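# Fit rubber backing onto pin post, then bin the pin

## Task

Seat a rubber backing on the pin's post so it sits fully or almost fully down, with its wider end facing the pin, and then place the pin inside the bin. Some backings fit tightly and may stop partway if pushed only lightly, so they may need a firmer press.

## Robot and tools

Robot: two arms. left_arm carries a five-finger left hand and right_arm a five-finger right hand. Base poses in the scene frame: left_arm at (+0.038, +0.405, 0) m, right_arm at (-0.068, -0.428, 0) m, each turned slightly about z. A camera stand sits behind the arms. Cameras: cam_high (fixed, 672x504), cam_left_wrist and cam_right_wrist (672x504 each, on the hands).

Scene frame: origin at table-top height, midway between the nominal bases. +z is up, +x points out over the table, and left_arm is on the +y side. Reported positions (m), quaternions (wxyz) and velocities (m/s, rad/s) use this frame and can be off by a few cm.

Hand point: a point 0.05 m in front of the palm and 0.15 m from the wrist flange along the fingers. Its +z runs along the straight fingers (they reach 0.06 to 0.07 m past it), +y comes out of the palm, and +x crosses the palm away from the thumb on the right hand but toward the thumb on the left hand. A bracket on the little-finger side of the wrist can strike things, and with fingers level the wrist can sit below the hand point and touch the table first.

A row is 28 numbers, each in [-1, 1], always for both arms: left_arm dx, dy, dz, rx, ry, rz, then little, ring, middle, index, thumb_bend, thumb_turn, force_limit, speed; then the same 14 for right_arm. The six pose numbers are an offset, not a pose: counted from that arm's Hand target as it stood when the action or move began, along that Hand target's own axes. 1.0 equals 0.6 m of travel or 180 degrees; rx, ry, rz form one rotation vector. All zeros re-requests the current Hand target. The six finger numbers are absolute targets: +1 open/straight, -1 closed/curled; thumb_turn +1 is beside the palm, -1 in front of it, opposite the fingers. force_limit maps -1..+1 to about 0..10 N at the fingertip (0..15 N for the two thumb motors). speed rises from near zero at -1 to full at +0.48 and stays full up to +1. To leave a hand unchanged, resend the last eight hand numbers actually carried out; if none yet, use its hand_measured plus hand_force_limit and hand_speed. Objects about 0.035 to 0.065 m thick can be held with the thumb turned in front; for a gentle grip close at speed -0.94 or lower.

The controller limits each step's commanded turn to 32 degrees from the measured orientation. The hand point often stops short of its Hand target; the next command asks for it again.

Tools:
- execute_actions(actions, cameras): actions is a list of actions; each action is up to 15 rows, one per 1/30 s step, and a short action repeats its last row. Every row in an action is an offset from that action's starting Hand target, not from the row before. cameras: list of names, ["all"], or []; images come by default only when actions is empty.
- move(target, speed, blend, stop_force, zero, blocking, cameras): target is one 28-number row or a list of up to 15 rows, every row an offset from the same starting Hand targets. Paths are straight and do not avoid obstacles. speed is in m/s, 0.002 to 3.6 (default 0.25); turning is capped at twice that in rad/s; one value or one per target. blend is a corner radius in m for lists (0 means stop at each). stop_force, 3 to 120 N, ends an arm's path when its wrist sensor feels that much push against its travel; unreliable while the hand rotates; leave it out when backing away from a contact. zero (with stop_force) rezeroes before the move if true. blocking=false returns after about 0.5 s while the move continues (not allowed with stop_force). Maximum 10 s per move.
- wait(seconds 0 to 10, cameras): let time pass with last commands held.
- stop(cameras): brake a running move.
- zoom_image(camera, region [x0, y0, x1, y1] in pixels, at most 504 by 504): closer view of the newest image from cam_high, cam_left_wrist or cam_right_wrist.
- show_instructions(): shows the reference pages.
- zero_wrist_force(arm: left_arm or right_arm): tares that wrist sensor.
- finished_scene(scene: 1): ends the scene irreversibly.

Results: Hand target (the pose later offsets count from), end_effector_position and quat, velocities (omitted when joint velocities are within noise), joint positions and torques, Wrist force and Wrist torque in the hand's own axes plus a line for the peak since the last report, and per hand six values each of hand_measured, hand_stopped_by (moving, target, force, stalled, fault) and hand_load_n (positive when the finger is pushed open; a lost grip shows as load near 0). move adds a line: done, off_target, moving, held or fault, with limits=paced or limits=held. MOTOR HOT appears at 70 °C; at 85 °C the arm brakes for 30 to 60 s.

Avoid: arms are stiff, so aiming even slightly beyond a firm contact can trigger a stop. Contact torque at a joint limit (141 N m for the three big joints, 26.3 N m for wrist joints) or roughly 150 N of outside force halts the arm for 10 s. Press slowly, use stop_force, and back off by commanding past the hand point. Never let the arms or hands collide or grip each other; keep paths away from an arm's own base. Do not drop or fling parts, slam into fixed items, or overload fingers. Anything falling off the table or left off it fails the task. The finished state must hold without the robot.

Each tool is called as a command line: name --argument value for each argument, lists and objects as JSON in quotes; but a table of rows of numbers goes row by row, as --pt "numbers of a row", without its own name.

Reference images:

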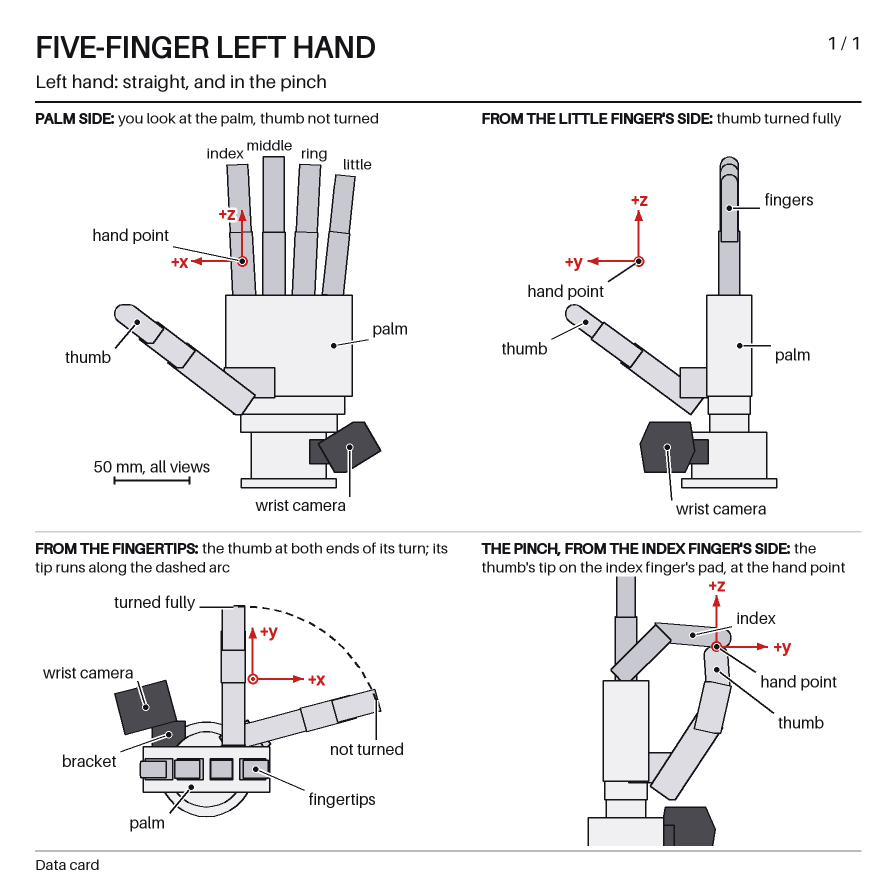

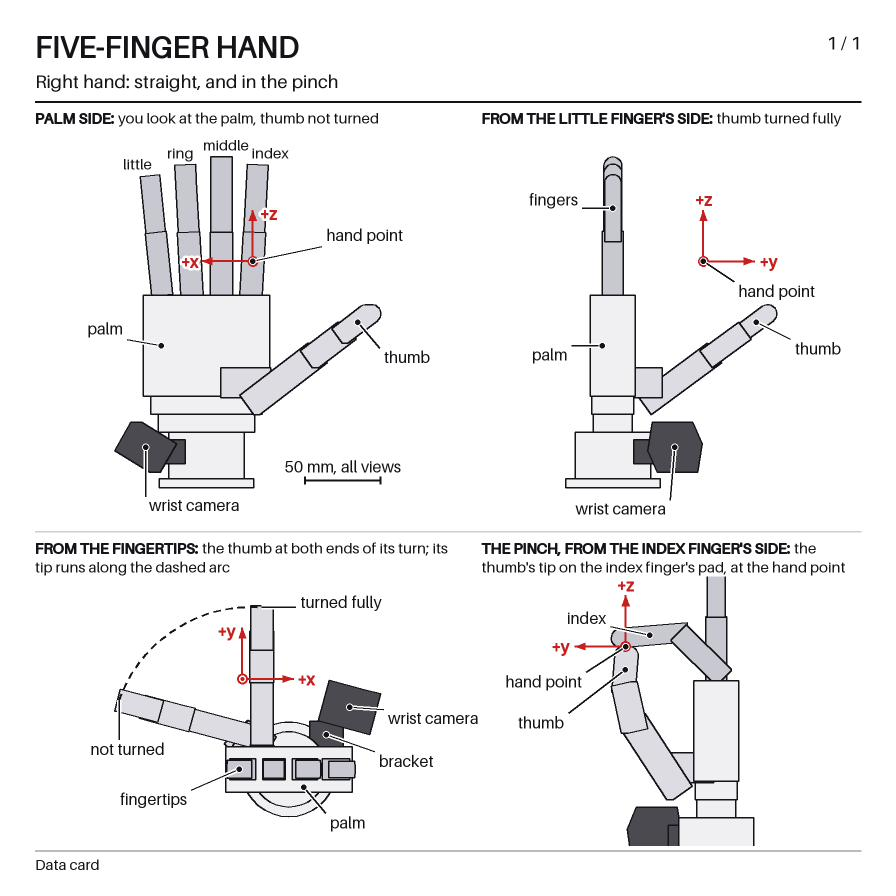

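## Session

execute_actions --actions '[]'

Scene clock: 0.00 s.
left_arm: end_effector_position=(+0.5102, +0.7504, +0.1266) hand_measured=(+1.000, +1.000, +1.000, +1.000, +1.000, +1.000) hand_load_n=(+0.0, +0.0, +0.0, +0.0, +0.0, +0.0) hand_stopped_by=(target, target, target, target, target, target) hand_force_limit=0.00 hand_speed=-0.80 end_effector_quat_wxyz=(-0.291, +0.758, +0.552, -0.191) | right_arm: end_effector_position=(+0.5153, -0.3236, +0.2387) hand_measured=(+1.000, +1.000, +1.000, +1.000, +1.000, +1.000) hand_load_n=(+0.0, +0.0, +0.0, +0.0, +0.0, +0.0) hand_stopped_by=(target, target, target, target, target, target) hand_force_limit=0.00 hand_speed=-0.80 end_effector_quat_wxyz=(+0.126, -0.639, +0.755, +0.070)
Joint positions: left_arm=[3.753 -2.475 -0.956 1.435 -2.158 0.837] | right_arm=[-0.239 -0.769 0.72 1.579 1.286 -3.191]
Joint velocities: within noise
Joint torques (N m): no reading
Wrist force (N): no reading
Wrist torque (N m): no reading
Wrist force, peak (N): no reading
Hand target: left_arm +0.5102, +0.7504, +0.1266; -0.291, +0.758, +0.552, -0.191 | right_arm +0.5153, -0.3236, +0.2387; +0.126, -0.639, +0.755, +0.070

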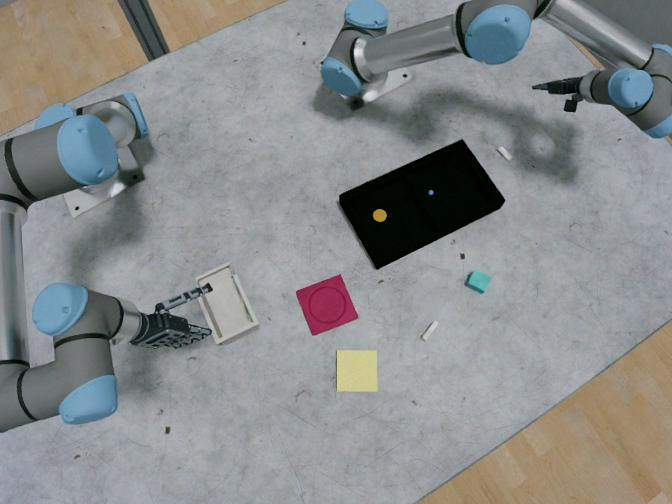

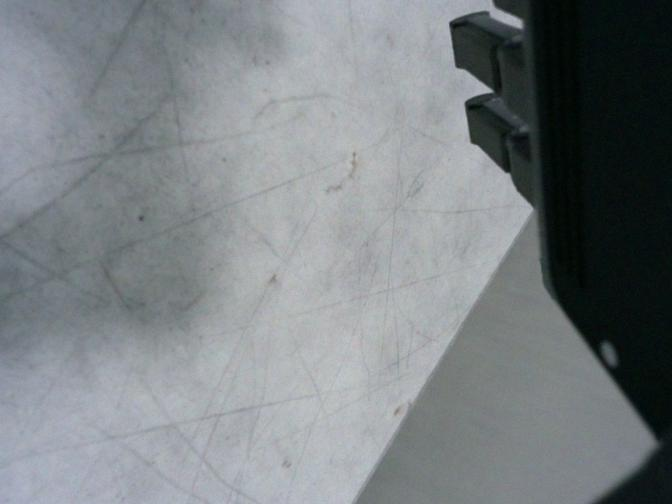

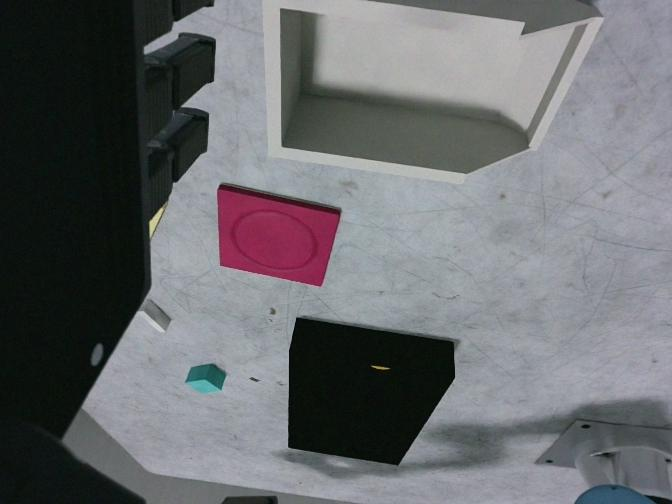

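zoom_image --camera "cam_high" --region '[320, 130, 520, 280]'

zoom_image --camera "cam_high" --region '[280, 250, 500, 400]'

zoom_image --camera "cam_high" --region '[120, 240, 280, 360]'

zoom_image --camera "cam_right_wrist" --region '[260, 300, 480, 480]'

zoom_image --camera "cam_high" --region '[480, 60, 640, 180]'

Scaled by 2.520 from the camera's 672x504 image, which has a finer 960x720 frame.

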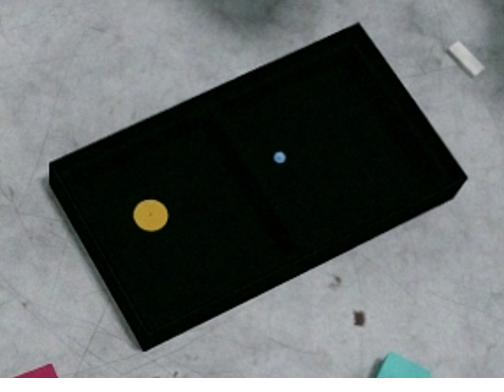

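Scaled by 2.291 from the camera's 672x504 image, which has a finer 960x720 frame.

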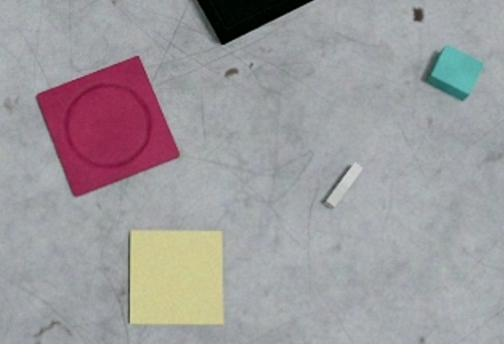

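Scaled by 3.150 from the camera's 672x504 image, which has a finer 960x720 frame.

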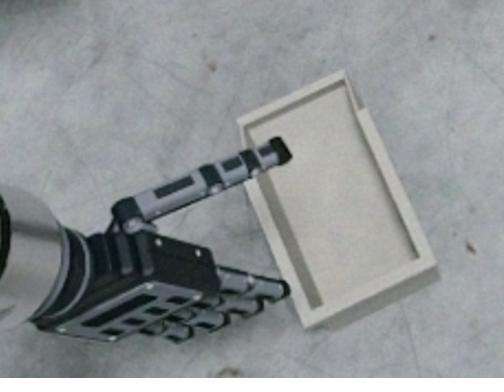

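Scaled by 2.291 from the camera's 672x504 image, which has a finer 960x720 frame.

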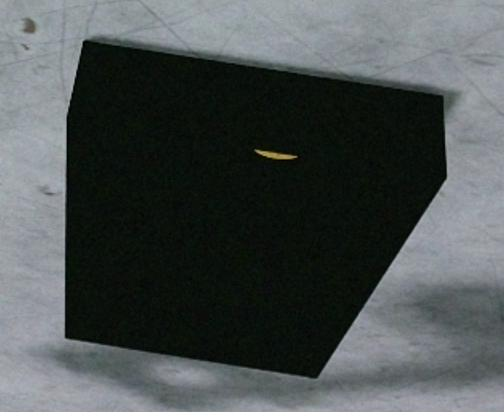

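Scaled by 3.150 from the camera's 672x504 image, which has a finer 960x720 frame.

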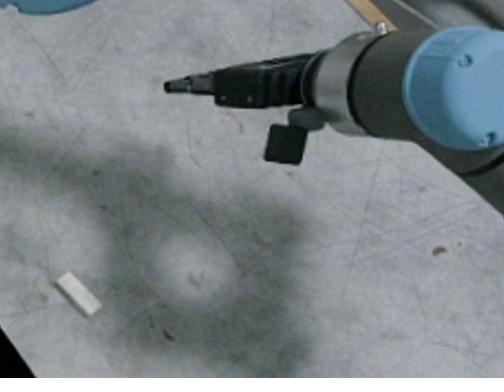

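move --pt "-0.213 -0.202 -0.187 0 0 0.5 1 1 1 1 1 1 0 -0.8 -0.3 0.1 0.067 0 0 0 1 1 1 1 1 1 0 -0.8" --pt "-0.646 -0.167 -0.052 -0.008 0.608 0.659 1 1 1 1 1 1 0 -0.8 -0.593 0.199 0.1345 0 0 0 1 1 1 1 1 1 0 -0.8" --speed 0.3 --blend '[0.05,0]' --cameras '["all"]'

Scene clock: 23.40 s.
left_arm: end_effector_position=(+0.3337, +0.3980, +0.2032) hand_measured=(+1.000, +1.000, +1.000, +1.000, +1.000, +1.000) hand_load_n=(+0.0, +0.0, +0.0, +0.0, +0.0, +0.0) hand_stopped_by=(target, target, target, target, target, target) hand_force_limit=0.00 hand_speed=-0.80 end_effector_quat_wxyz=(-0.271, +0.653, -0.653, +0.270) | right_arm: end_effector_position=(+0.4587, +0.0552, +0.2532) hand_measured=(+1.000, +1.000, +1.000, +1.000, +1.000, +1.000) hand_load_n=(+0.0, +0.0, +0.0, +0.0, +0.0, +0.0) hand_stopped_by=(target, target, target, target, target, target) hand_force_limit=0.00 hand_speed=-0.80 end_effector_quat_wxyz=(+0.153, -0.629, +0.759, +0.071)
Joint positions: left_arm=[4.196 -1.08 -2.249 2.187 -0.89 4.086] | right_arm=[0.373 -0.455 0.035 1.736 1.345 -2.537]
Joint torques (N m): left_arm=[11.03 11.3 6.83 -2.74 1.86 2.75] | right_arm=[9.86 -44 -23.82 0.05 -2.13 1.4]
Wrist force (N): left_arm=[-0.2 -0.1 0.1] | right_arm=[0.0 -0.2 -0.3]
Wrist torque (N m): left_arm=[-0.01 0.03 -0.08] | right_arm=[-0.06 -0.02 -0.11]
Wrist force, peak (N): left_arm=[-1.4 0.4 0.2] | right_arm=[-0.2 -0.7 -0.1]
Hand target: left_arm +0.3336, +0.3980, +0.2032; -0.271, +0.653, -0.653, +0.270 | right_arm +0.4597, +0.0559, +0.2538; +0.126, -0.639, +0.755, +0.070
Off the commanded pose: left_arm 0.000 m, 0 deg | right_arm 0.001 m, 3 deg.
elbow stopped short (right arm): the move would have taken joint 3 (elbow) straighter than the controller allows.
move: off_target (right_arm)
camera_calibration:
cam_left_wrist: T_world_to_cam=[[0.641596, -0.269883, 0.717996, -0.260622], [-0.549877, -0.814448, 0.185228, 0.469725], [0.534781, -0.513651, -0.670949, 0.279519], [0, 0, 0, 1]] pos_world=[0.276024, 0.455804, 0.287662]
cam_right_wrist: T_world_to_cam=[[-0.986247, 0.00565181, -0.165184, 0.497953], [-0.12431, 0.633281, 0.763873, -0.171121], [0.108925, 0.773902, -0.623868, 0.179949], [0, 0, 0, 1]] pos_world=[0.450232, -0.0337093, 0.325233]

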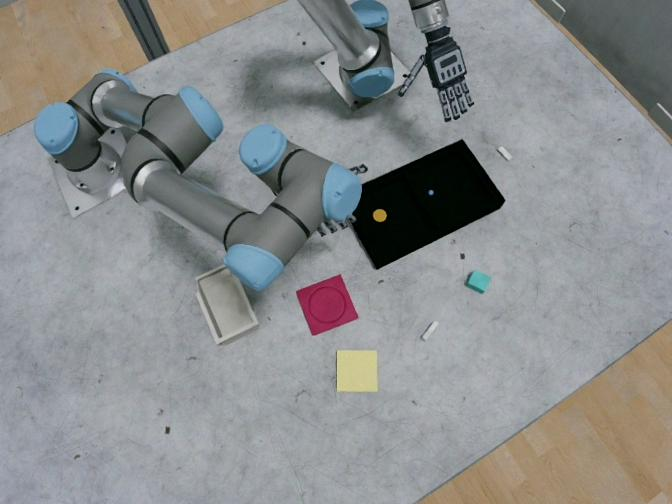

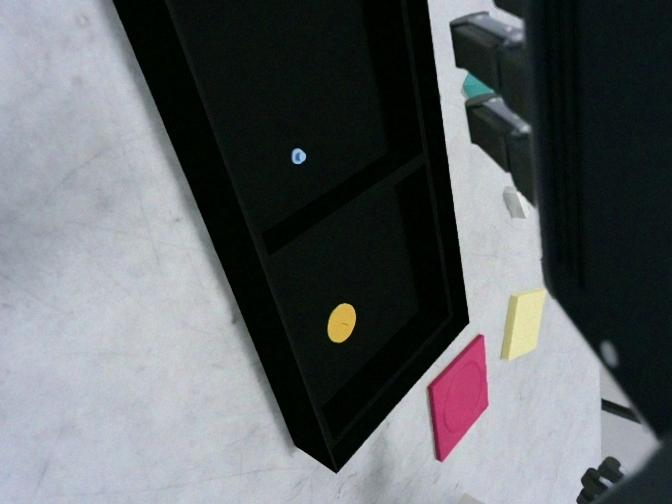

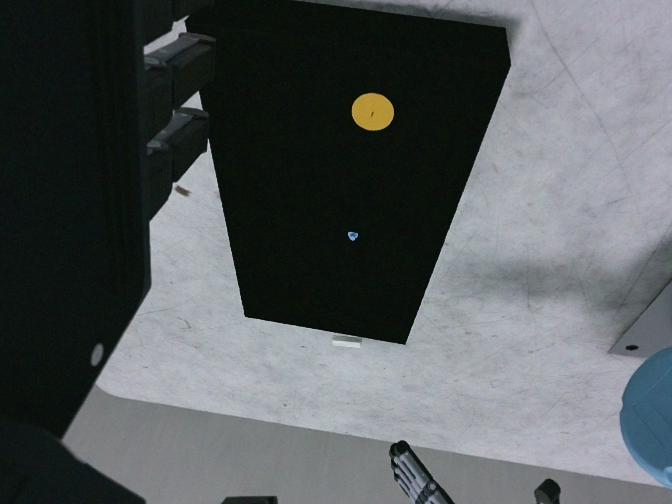

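zoom_image --camera "cam_right_wrist" --region '[320, 70, 440, 160]'

zoom_image --camera "cam_right_wrist" --region '[320, 210, 390, 262]'

zoom_image --camera "cam_left_wrist" --region '[264, 130, 334, 182]'

zoom_image --camera "cam_left_wrist" --region '[290, 280, 410, 370]'

Scaled by 4.200 from the camera's 672x504 image, which has a finer 960x720 frame.

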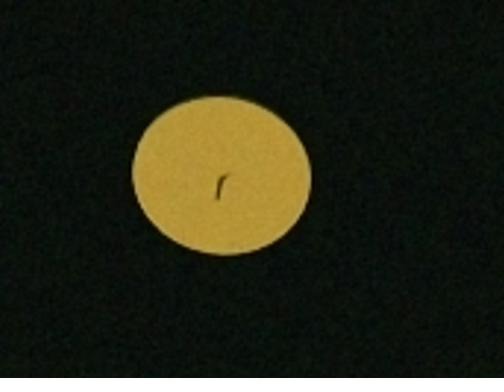

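Scaled by 7.200 from the camera's 672x504 image, which has a finer 960x720 frame.

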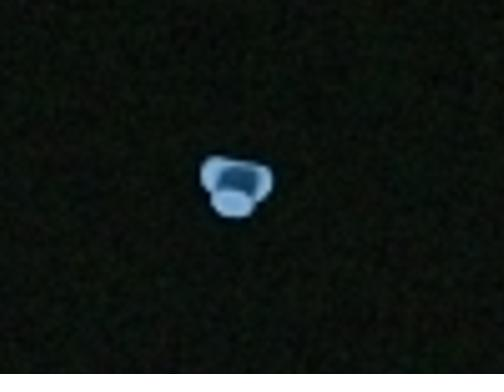

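Scaled by 7.200 from the camera's 672x504 image, which has a finer 960x720 frame.

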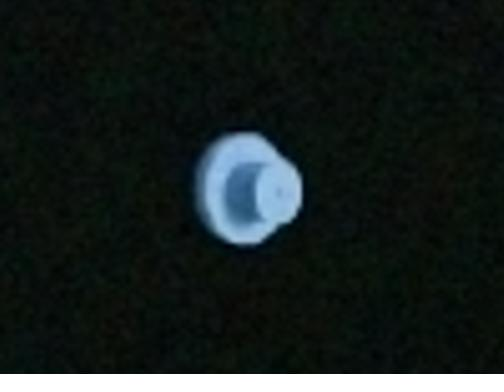

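Scaled by 4.200 from the camera's 672x504 image, which has a finer 960x720 frame.

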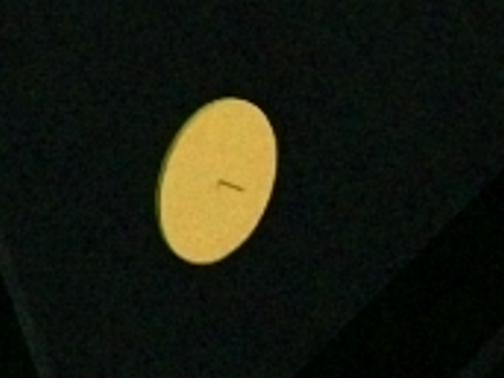

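move --target '[0.1067,-0.0884,0.3075,0.0556,0,0,1,1,1,-0.3,0.2,-0.6,-0.4,0.0,0.124,-0.040,-0.034,0,0,0,1,1,1,1,1,1,0,-0.8]' --speed 0.25 --cameras '["all"]'

Scene clock: 32.63 s.
left_arm: end_effector_position=(+0.5016, +0.3342, +0.1103) hand_measured=(+1.000, +1.000, +1.000, -0.300, +0.200, -0.280) hand_load_n=(+0.0, +0.0, +0.0, -1.0, +1.5, +8.5) hand_stopped_by=(target, target, target, target, target, force) hand_force_limit=-0.40 hand_speed=0.00 end_effector_quat_wxyz=(-0.327, +0.627, -0.627, +0.326) | right_arm: end_effector_position=(+0.4701, -0.0242, +0.2540) hand_measured=(+1.000, +1.000, +1.000, +1.000, +1.000, +1.000) hand_load_n=(+0.0, +0.0, +0.0, +0.0, +0.0, +0.0) hand_stopped_by=(target, target, target, target, target, target) hand_force_limit=0.00 hand_speed=-0.80 end_effector_quat_wxyz=(+0.126, -0.639, +0.755, +0.070)
Joint positions: left_arm=[3.428 -1.544 -2.145 3.053 -1.303 3.336] | right_arm=[0.257 -0.629 0.388 1.637 1.34 -2.681]
Joint torques (N m): left_arm=[-9.47 3.57 28.1 1.22 -1.26 -2.58] | right_arm=[-6.83 -65.83 -8.7 0.42 -2 -1.37]
Wrist force (N): left_arm=[-0.1 -0.4 -0.2] | right_arm=[0.5 0.4 -0.1]
Wrist torque (N m): left_arm=[-0.03 0.00 0.04] | right_arm=[0.05 -0.14 0.07]
Wrist force, peak (N): left_arm=[0.0 -0.9 -0.2] | right_arm=[0.8 0.2 0.1]
Hand target: left_arm +0.5016, +0.3342, +0.1102; -0.327, +0.627, -0.627, +0.326 | right_arm +0.4701, -0.0242, +0.2540; +0.126, -0.639, +0.755, +0.070
Off the commanded pose: left_arm 0.000 m, 0 deg | right_arm 0.000 m, 0 deg.
move: done
camera_calibration:
cam_left_wrist: T_world_to_cam=[[0.506635, -0.270059, 0.818773, -0.26212], [-0.574242, -0.81407, 0.0868178, 0.550337], [0.643092, -0.514158, -0.567515, 0.0291343], [0, 0, 0, 1]] pos_world=[0.430089, 0.392205, 0.183372]
cam_right_wrist: T_world_to_cam=[[-0.991478, -0.0226633, -0.12829, 0.502161], [-0.111196, 0.660305, 0.74272, -0.12017], [0.0678779, 0.750655, -0.657198, 0.267781], [0, 0, 0, 1]] pos_world=[0.466343, -0.110282, 0.32966]

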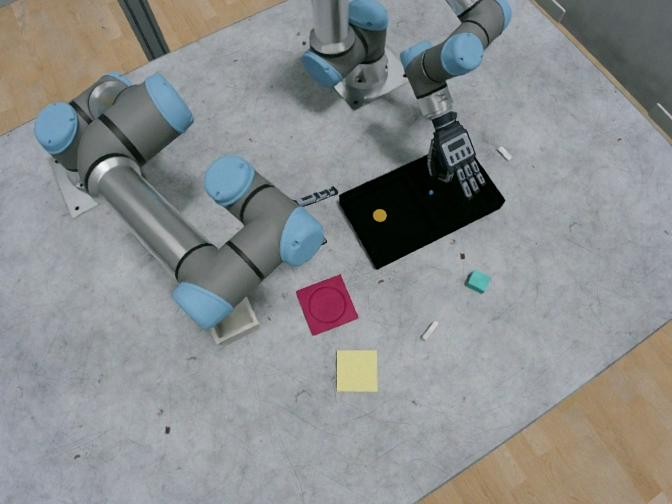

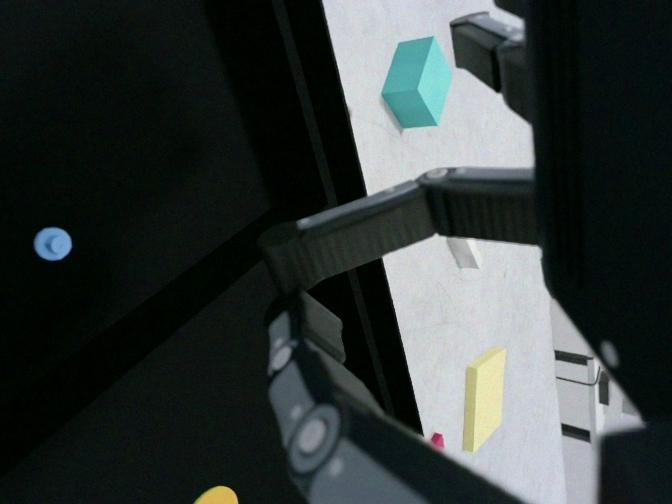

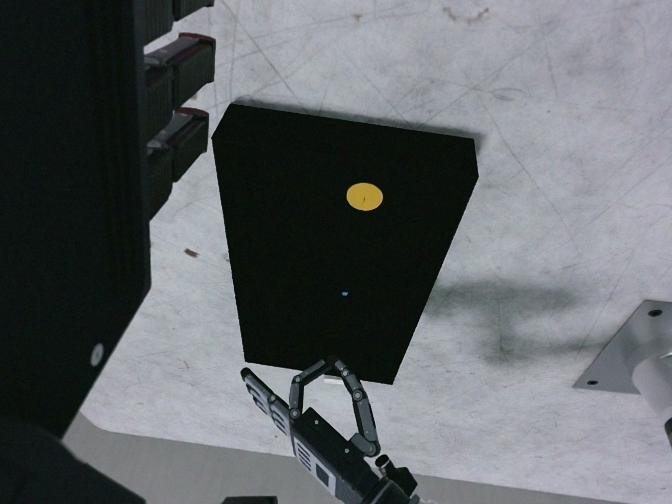

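zoom_image --camera "cam_left_wrist" --region '[200, 130, 560, 400]'

zoom_image --camera "cam_right_wrist" --region '[230, 330, 400, 457]'

Scaled by 1.400 from the camera's 672x504 image, which has a finer 960x720 frame.

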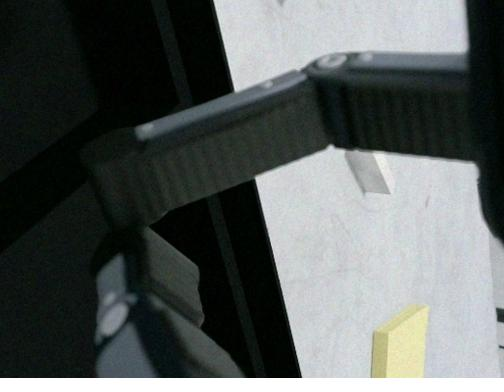

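Scaled by 2.965 from the camera's 672x504 image, which has a finer 960x720 frame.

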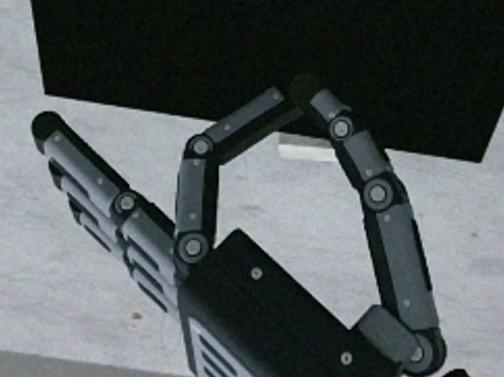

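move --target '[0,0.0409,0.0287,0,0,0,1,1,1,0.05,0.35,-0.6,-0.4,0.0,0,0,0,0,0,0,1,1,1,1,1,1,0,-0.8]' --speed 0.15 --cameras '["cam_left_wrist","cam_right_wrist"]'

Scene clock: 35.20 s.
left_arm: end_effector_position=(+0.5017, +0.3343, +0.0804) hand_measured=(+1.000, +1.000, +1.000, +0.050, +0.350, -0.280) hand_load_n=(+0.0, -0.5, +0.0, +0.0, +0.0, +0.0) hand_stopped_by=(target, target, target, target, target, force) hand_force_limit=-0.40 hand_speed=0.00 end_effector_quat_wxyz=(-0.327, +0.627, -0.627, +0.326) | right_arm: end_effector_position=(+0.4701, -0.0242, +0.2540) hand_measured=(+1.000, +1.000, +1.000, +1.000, +1.000, +1.000) hand_load_n=(+0.0, +0.0, +0.0, +0.0, +0.0, +0.0) hand_stopped_by=(target, target, target, target, target, target) hand_force_limit=0.00 hand_speed=-0.80 end_effector_quat_wxyz=(+0.126, -0.639, +0.755, +0.070)
Joint positions: left_arm=[3.428 -1.592 -2.189 3.145 -1.303 3.336] | right_arm=[0.257 -0.629 0.388 1.637 1.34 -2.681]
Joint torques (N m): left_arm=[-9.91 5.94 5.12 1.23 -1.2 -2.68] | right_arm=[-7.71 -65.62 -8.76 0.25 -1.98 -1.12]
Wrist force (N): left_arm=[-0.2 -0.6 -0.1] | right_arm=[0.6 0.3 0.1]
Wrist torque (N m): left_arm=[-0.06 0.01 0.01] | right_arm=[0.03 -0.15 0.07]
Wrist force, peak (N): left_arm=[-0.1 -1.1 -0.3] | right_arm=[0.4 0.6 0.2]
Hand target: left_arm +0.5017, +0.3343, +0.0803; -0.327, +0.627, -0.627, +0.326 | right_arm +0.4701, -0.0242, +0.2540; +0.126, -0.639, +0.755, +0.070
Off the commanded pose: left_arm 0.000 m, 0 deg | right_arm 0.000 m, 0 deg.
move: done
camera_calibration:
cam_left_wrist: T_world_to_cam=[[0.506789, -0.27015, 0.818648, -0.237782], [-0.574113, -0.814169, 0.0867357, 0.552978], [0.643086, -0.513953, -0.567709, 0.01211], [0, 0, 0, 1]] pos_world=[0.430189, 0.392204, 0.153572]
cam_right_wrist: T_world_to_cam=[[-0.991478, -0.0226633, -0.12829, 0.502159], [-0.111196, 0.660305, 0.74272, -0.120104], [0.0678779, 0.750655, -0.657198, 0.267856], [0, 0, 0, 1]] pos_world=[0.466343, -0.110382, 0.32966]
Images, in order (width x height): cam_left_wrist 672x504, cam_right_wrist 672x504.

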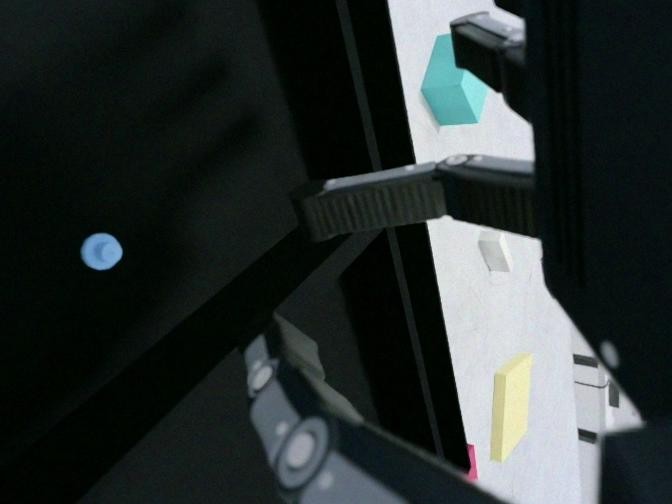

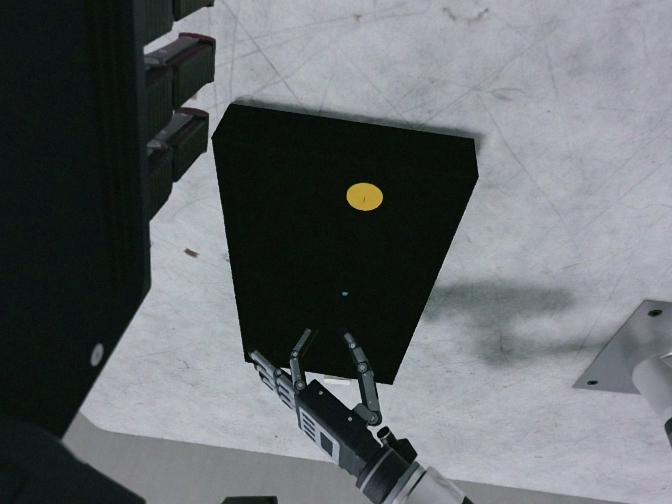

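execute_actions --actions '[[[0,0,0,0,0,0,1,1,1,0.05,0.35,-0.62,-0.4,0.0,0,0,0,0,0,0,1,1,1,1,1,1,0,-0.8]]]' --cameras '["cam_left_wrist","cam_right_wrist"]'

zoom_image --camera "cam_left_wrist" --region '[200, 130, 480, 410]'

zoom_image --camera "cam_left_wrist" --region '[70, 220, 140, 280]'

zoom_image --camera "cam_right_wrist" --region '[250, 270, 410, 390]'

Scene clock: 36.33 s.
left_arm: end_effector_position=(+0.5017, +0.3343, +0.0803) hand_measured=(+1.000, +1.000, +1.000, +0.050, +0.350, -0.620) hand_load_n=(+0.0, +0.0, +0.0, +0.0, +0.5, +0.0) hand_stopped_by=(target, target, target, target, target, target) hand_force_limit=-0.40 hand_speed=0.00 end_effector_quat_wxyz=(-0.327, +0.627, -0.627, +0.326) | right_arm: end_effector_position=(+0.4701, -0.0242, +0.2540) hand_measured=(+1.000, +1.000, +1.000, +1.000, +1.000, +1.000) hand_load_n=(+0.0, +0.0, +0.0, +0.0, +0.0, +0.0) hand_stopped_by=(target, target, target, target, target, target) hand_force_limit=0.00 hand_speed=-0.80 end_effector_quat_wxyz=(+0.126, -0.639, +0.755, +0.070)
Joint positions: left_arm=[3.428 -1.592 -2.189 3.145 -1.303 3.336] | right_arm=[0.257 -0.629 0.388 1.637 1.34 -2.681]
Joint torques (N m): left_arm=[-9.09 4.3 5.58 1.19 -0.81 -2.48] | right_arm=[-6.55 -65.08 -8.02 0.28 -1.94 -0.73]
Wrist force (N): left_arm=[0.0 -0.6 -0.3] | right_arm=[0.6 0.4 0.1]
Wrist torque (N m): left_arm=[-0.06 -0.02 0.04] | right_arm=[0.05 -0.16 0.08]
Wrist force, peak (N): left_arm=[-0.3 -0.9 0.1] | right_arm=[0.6 0.5 -0.1]
Hand target: left_arm +0.5017, +0.3343, +0.0803; -0.327, +0.627, -0.627, +0.326 | right_arm +0.4701, -0.0242, +0.2540; +0.126, -0.639, +0.755, +0.070
Off the commanded pose: left_arm 0.000 m, 0 deg | right_arm 0.000 m, 0 deg.
camera_calibration:
cam_left_wrist: T_world_to_cam=[[0.506773, -0.270173, 0.81865, -0.237603], [-0.574127, -0.814161, 0.0867129, 0.553002], [0.643086, -0.513953, -0.567709, 0.0119966], [0, 0, 0, 1]] pos_world=[0.430189, 0.392204, 0.153372]
cam_right_wrist: T_world_to_cam=[[-0.991478, -0.0226633, -0.12829, 0.502159], [-0.111196, 0.660305, 0.74272, -0.120104], [0.0678779, 0.750655, -0.657198, 0.267856], [0, 0, 0, 1]] pos_world=[0.466343, -0.110382, 0.32966]
Images, in order (width x height): cam_left_wrist 672x504, cam_right_wrist 672x504.

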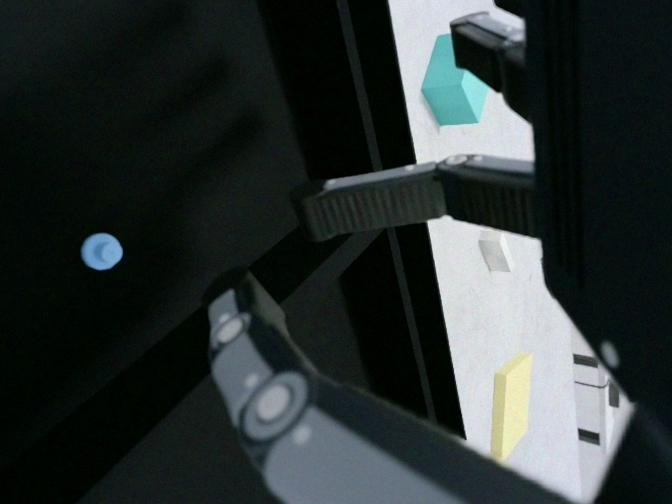

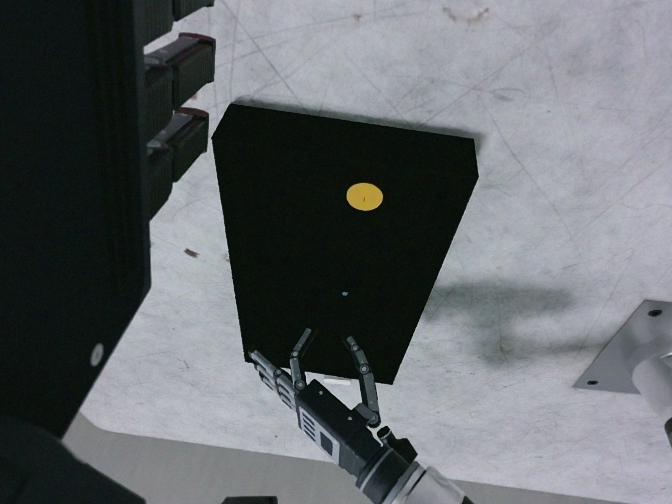

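Scaled by 1.800 from the camera's 672x504 image, which has a finer 960x720 frame.

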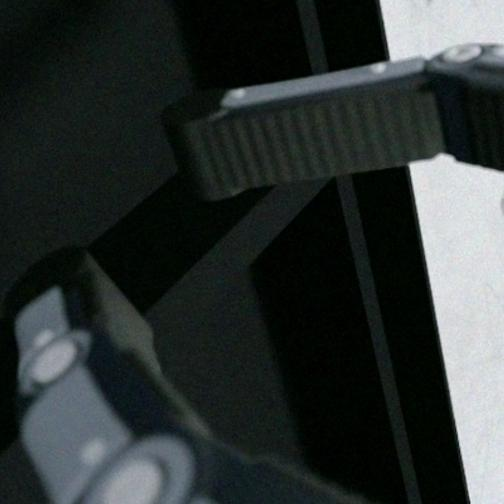

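Scaled by 7.200 from the camera's 672x504 image, which has a finer 960x720 frame.

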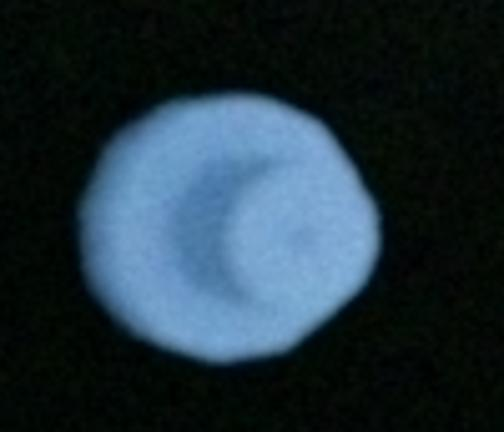

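Scaled by 3.150 from the camera's 672x504 image, which has a finer 960x720 frame.

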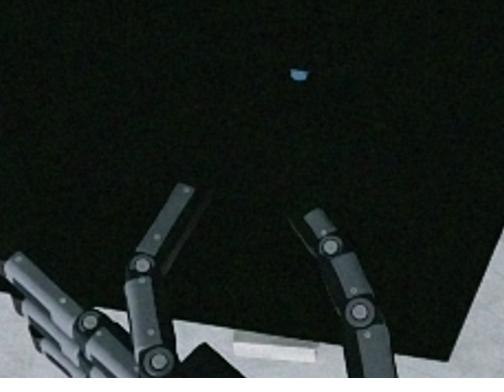

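execute_actions --actions '[[[0,0,0,0,0,0,1,1,1,-0.2,0.25,-0.62,-0.7,-0.4,0,0,0,0,0,0,1,1,1,1,1,1,0,-0.8]]]' --cameras '["cam_left_wrist","cam_right_wrist"]'

zoom_image --camera "cam_left_wrist" --region '[160, 180, 360, 380]'

zoom_image --camera "cam_right_wrist" --region '[270, 300, 390, 390]'

Scene clock: 40.53 s.
left_arm: end_effector_position=(+0.5017, +0.3343, +0.0803) hand_measured=(+1.000, +1.000, +1.000, -0.200, +0.250, -0.620) hand_load_n=(+0.0, +0.0, +0.0, +0.0, +0.0, +0.0) hand_stopped_by=(target, target, target, target, target, target) hand_force_limit=-0.70 hand_speed=-0.40 end_effector_quat_wxyz=(-0.327, +0.627, -0.627, +0.326) | right_arm: end_effector_position=(+0.4701, -0.0242, +0.2540) hand_measured=(+1.000, +1.000, +1.000, +1.000, +1.000, +1.000) hand_load_n=(+0.0, +0.0, +0.0, +0.0, +0.0, +0.0) hand_stopped_by=(target, target, target, target, target, target) hand_force_limit=0.00 hand_speed=-0.80 end_effector_quat_wxyz=(+0.126, -0.639, +0.755, +0.070)
Joint positions: left_arm=[3.428 -1.592 -2.189 3.145 -1.303 3.336] | right_arm=[0.257 -0.629 0.388 1.637 1.34 -2.681]
Joint torques (N m): left_arm=[-7.58 4.03 8.93 0.91 1.05 -2.06] | right_arm=[-8.01 -65.81 -9.36 0.37 -2.09 0.26]
Wrist force (N): left_arm=[0.0 -0.9 -0.2] | right_arm=[0.3 0.3 0.1]
Wrist torque (N m): left_arm=[-0.10 -0.02 0.05] | right_arm=[0.03 -0.12 0.06]
Wrist force, peak (N): left_arm=[-0.3 -1.0 0.0] | right_arm=[0.6 0.5 0.0]
Hand target: left_arm +0.5017, +0.3343, +0.0803; -0.327, +0.627, -0.627, +0.326 | right_arm +0.4701, -0.0242, +0.2540; +0.126, -0.639, +0.755, +0.070
Off the commanded pose: left_arm 0.000 m, 0 deg | right_arm 0.000 m, 0 deg.
camera_calibration:
cam_left_wrist: T_world_to_cam=[[0.50672, -0.270132, 0.818696, -0.237604], [-0.574133, -0.814157, 0.0867175, 0.553002], [0.643122, -0.513982, -0.567641, 0.0119819], [0, 0, 0, 1]] pos_world=[0.430189, 0.392204, 0.153372]
cam_right_wrist: T_world_to_cam=[[-0.991478, -0.0226633, -0.12829, 0.502159], [-0.111196, 0.660305, 0.74272, -0.120104], [0.0678779, 0.750655, -0.657198, 0.267856], [0, 0, 0, 1]] pos_world=[0.466343, -0.110382, 0.32966]
Images, in order (width x height): cam_left_wrist 672x504, cam_right_wrist 672x504.

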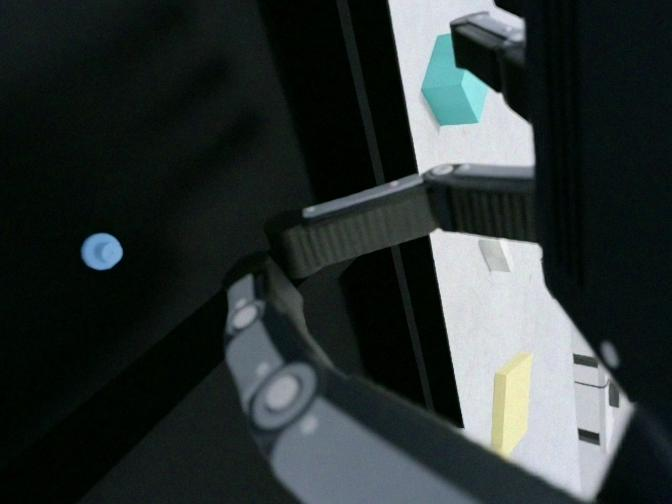

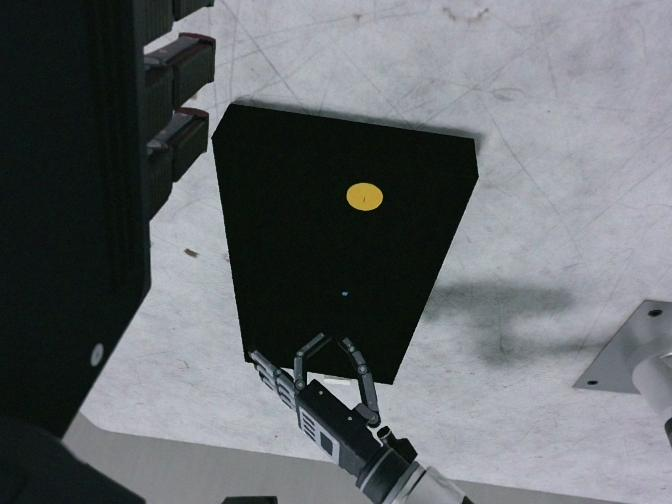

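Scaled by 2.520 from the camera's 672x504 image, which has a finer 960x720 frame.

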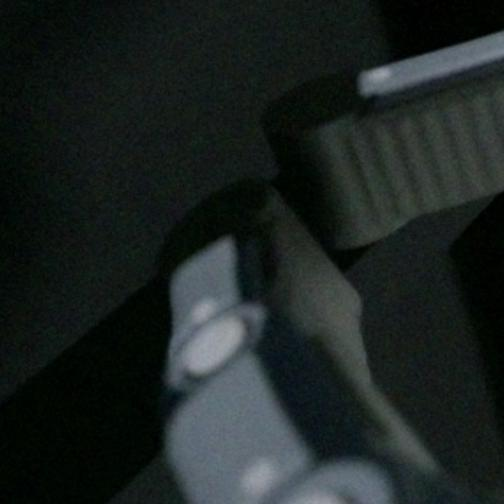

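Scaled by 4.200 from the camera's 672x504 image, which has a finer 960x720 frame.

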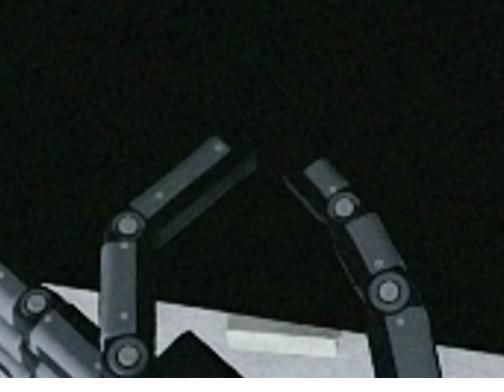

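move --target '[-0.0007,0.0593,0.0317,0,0,0,1,1,1,-0.12,0.29,-0.5,-0.7,-0.4,0,0,0,0,0,0,1,1,1,1,1,1,0,-0.8]' --speed 0.1 --cameras '["cam_left_wrist","cam_right_wrist"]'

zoom_image --camera "cam_left_wrist" --region '[160, 180, 360, 380]'

zoom_image --camera "cam_right_wrist" --region '[270, 270, 390, 360]'

Scene clock: 45.50 s.
left_arm: end_effector_position=(+0.4969, +0.3348, +0.0403) hand_measured=(+1.000, +1.000, +1.000, -0.120, +0.290, -0.500) hand_load_n=(+0.0, +0.0, +0.0, +0.0, +0.0, +0.0) hand_stopped_by=(target, target, target, target, target, target) hand_force_limit=-0.70 hand_speed=-0.40 end_effector_quat_wxyz=(-0.327, +0.627, -0.627, +0.326) | right_arm: end_effector_position=(+0.4701, -0.0242, +0.2540) hand_measured=(+1.000, +1.000, +1.000, +1.000, +1.000, +1.000) hand_load_n=(+0.0, +0.0, +0.0, +0.0, -0.5, +0.0) hand_stopped_by=(target, target, target, target, target, target) hand_force_limit=0.00 hand_speed=-0.80 end_effector_quat_wxyz=(+0.126, -0.639, +0.755, +0.070)
Joint positions: left_arm=[3.435 -1.657 -2.253 3.273 -1.297 3.341] | right_arm=[0.257 -0.629 0.388 1.637 1.34 -2.681]
Joint torques (N m): left_arm=[10.57 5.39 2.93 1.01 1.13 1.45] | right_arm=[-7.63 -64.96 -8.71 0.36 -1.9 0.89]
Wrist force (N): left_arm=[-0.1 -0.4 -0.2] | right_arm=[0.3 0.4 -0.1]
Wrist torque (N m): left_arm=[-0.02 -0.02 -0.09] | right_arm=[0.06 -0.11 0.06]
Wrist force, peak (N): left_arm=[-0.2 -1.1 -0.2] | right_arm=[0.6 0.5 -0.1]
Hand target: left_arm +0.4969, +0.3348, +0.0402; -0.327, +0.627, -0.627, +0.326 | right_arm +0.4701, -0.0242, +0.2540; +0.126, -0.639, +0.755, +0.070
Off the commanded pose: left_arm 0.000 m, 0 deg | right_arm 0.000 m, 0 deg.
move: done
camera_calibration:
cam_left_wrist: T_world_to_cam=[[0.506773, -0.270173, 0.81865, -0.202371], [-0.574127, -0.814161, 0.0867129, 0.554113], [0.643086, -0.513953, -0.567709, -0.0073112], [0, 0, 0, 1]] pos_world=[0.425389, 0.392704, 0.113472]
cam_right_wrist: T_world_to_cam=[[-0.991478, -0.0226633, -0.12829, 0.502159], [-0.111196, 0.660305, 0.74272, -0.120104], [0.0678779, 0.750655, -0.657198, 0.267856], [0, 0, 0, 1]] pos_world=[0.466343, -0.110382, 0.32966]
Images, in order (width x height): cam_left_wrist 672x504, cam_right_wrist 672x504.

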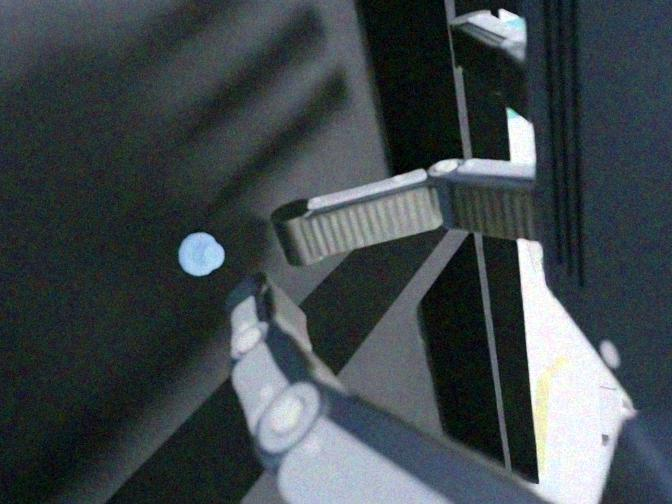

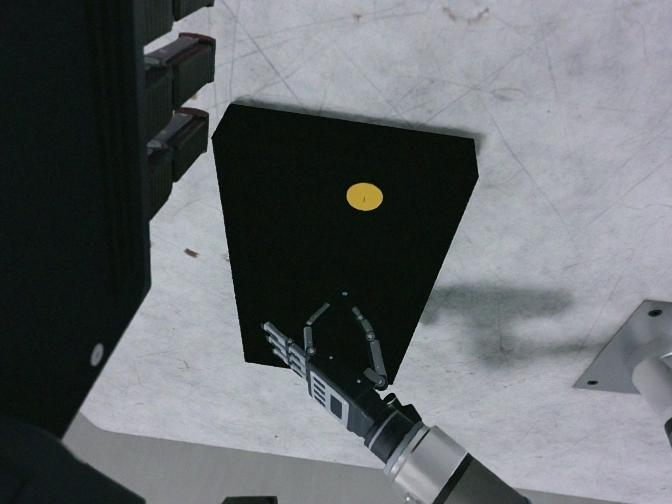

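Scaled by 2.520 from the camera's 672x504 image, which has a finer 960x720 frame.

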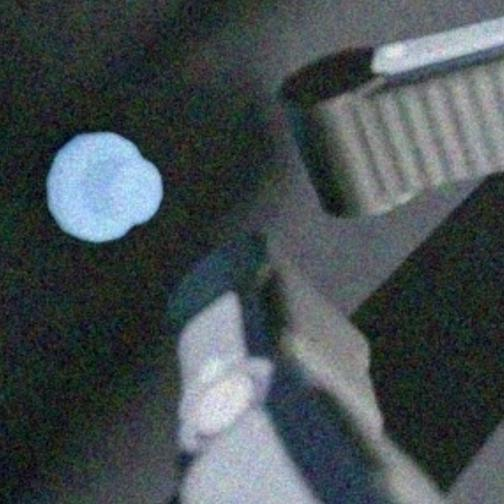

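Scaled by 4.200 from the camera's 672x504 image, which has a finer 960x720 frame.

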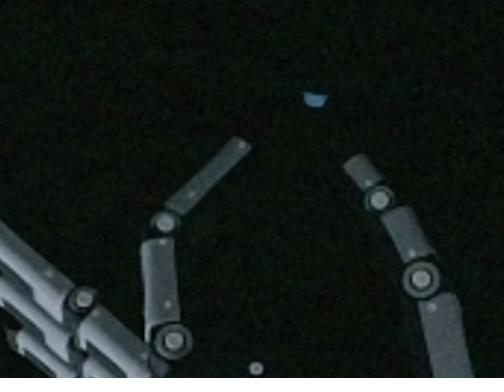

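move --target '[0.0007,0.021,0.0122,0.0278,0,0,1,1,1,-0.12,0.29,-0.66,-0.7,-0.4,0,0,0,0,0,0,1,1,1,1,1,1,0,-0.8]' --speed 0.08 --cameras '["cam_left_wrist","cam_right_wrist"]'

zoom_image --camera "cam_left_wrist" --region '[180, 180, 360, 340]'

zoom_image --camera "cam_right_wrist" --region '[290, 260, 400, 345]'

Scene clock: 51.33 s.
left_arm: end_effector_position=(+0.4957, +0.3343, +0.0257) hand_measured=(+1.000, +1.000, +1.000, -0.120, +0.290, -0.660) hand_load_n=(+0.0, +0.0, +0.0, +0.0, +0.0, +0.0) hand_stopped_by=(target, target, target, target, target, target) hand_force_limit=-0.70 hand_speed=-0.40 end_effector_quat_wxyz=(-0.354, +0.612, -0.612, +0.353) | right_arm: end_effector_position=(+0.4701, -0.0242, +0.2540) hand_measured=(+1.000, +1.000, +1.000, +1.000, +1.000, +1.000) hand_load_n=(+0.0, +0.0, -0.5, +0.0, +0.0, +0.0) hand_stopped_by=(target, target, target, target, target, target) hand_force_limit=0.00 hand_speed=-0.80 end_effector_quat_wxyz=(+0.126, -0.639, +0.755, +0.070)
Joint positions: left_arm=[3.458 -1.658 -2.347 3.453 -1.262 3.328] | right_arm=[0.257 -0.629 0.388 1.637 1.34 -2.681]
Joint torques (N m): left_arm=[10.22 4.28 1.42 1.57 1.18 -2.62] | right_arm=[-7.59 -64.7 -8.7 0.45 -1.99 0.93]
Wrist force (N): left_arm=[-0.3 -0.4 -0.5] | right_arm=[0.3 0.2 0.0]
Wrist torque (N m): left_arm=[0.00 0.00 0.03] | right_arm=[0.02 -0.10 0.05]
Wrist force, peak (N): left_arm=[-0.2 -0.7 -0.6] | right_arm=[0.8 0.2 0.0]
Hand target: left_arm +0.4957, +0.3344, +0.0257; -0.354, +0.612, -0.612, +0.353 | right_arm +0.4701, -0.0242, +0.2540; +0.126, -0.639, +0.755, +0.070
Off the commanded pose: left_arm 0.000 m, 0 deg | right_arm 0.000 m, 0 deg.
move: done
camera_calibration:
cam_left_wrist: T_world_to_cam=[[0.433575, -0.270305, 0.85962, -0.154647], [-0.579634, -0.814065, 0.0363752, 0.558359], [0.689954, -0.514036, -0.509637, -0.0397524], [0, 0, 0, 1]] pos_world=[0.418122, 0.392304, 0.092368]
cam_right_wrist: T_world_to_cam=[[-0.991478, -0.0226633, -0.12829, 0.502159], [-0.111196, 0.660305, 0.74272, -0.120104], [0.0678779, 0.750655, -0.657198, 0.267856], [0, 0, 0, 1]] pos_world=[0.466343, -0.110382, 0.32966]
Images, in order (width x height): cam_left_wrist 672x504, cam_right_wrist 672x504.

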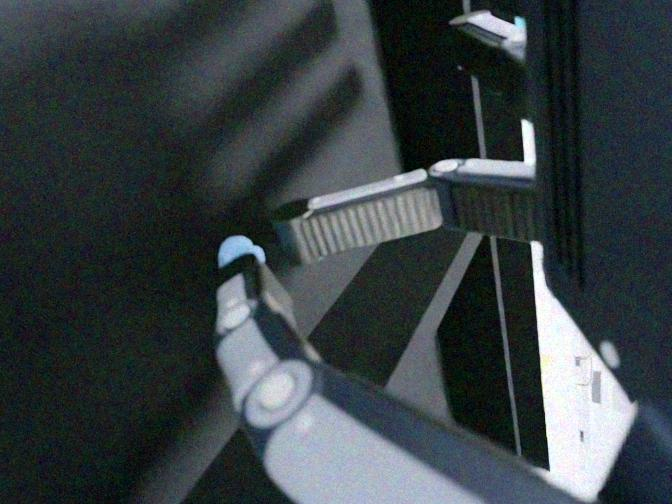

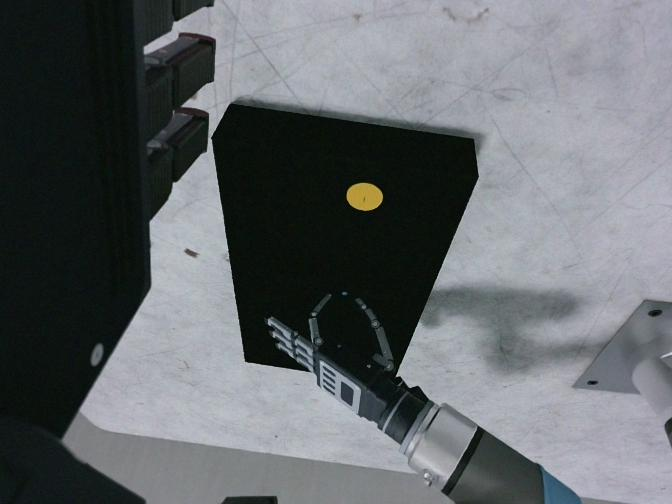

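Scaled by 2.800 from the camera's 672x504 image, which has a finer 960x720 frame.

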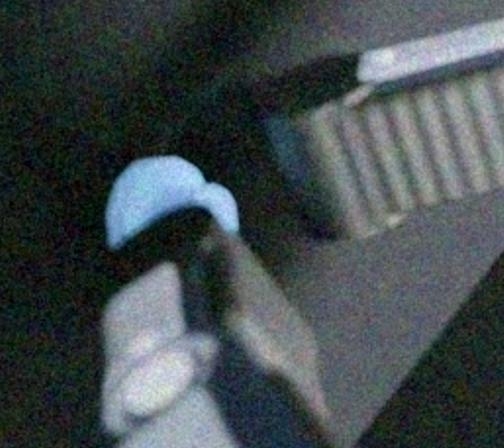

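Scaled by 4.582 from the camera's 672x504 image, which has a finer 960x720 frame.

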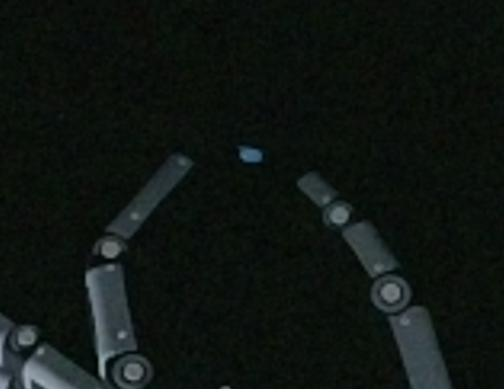

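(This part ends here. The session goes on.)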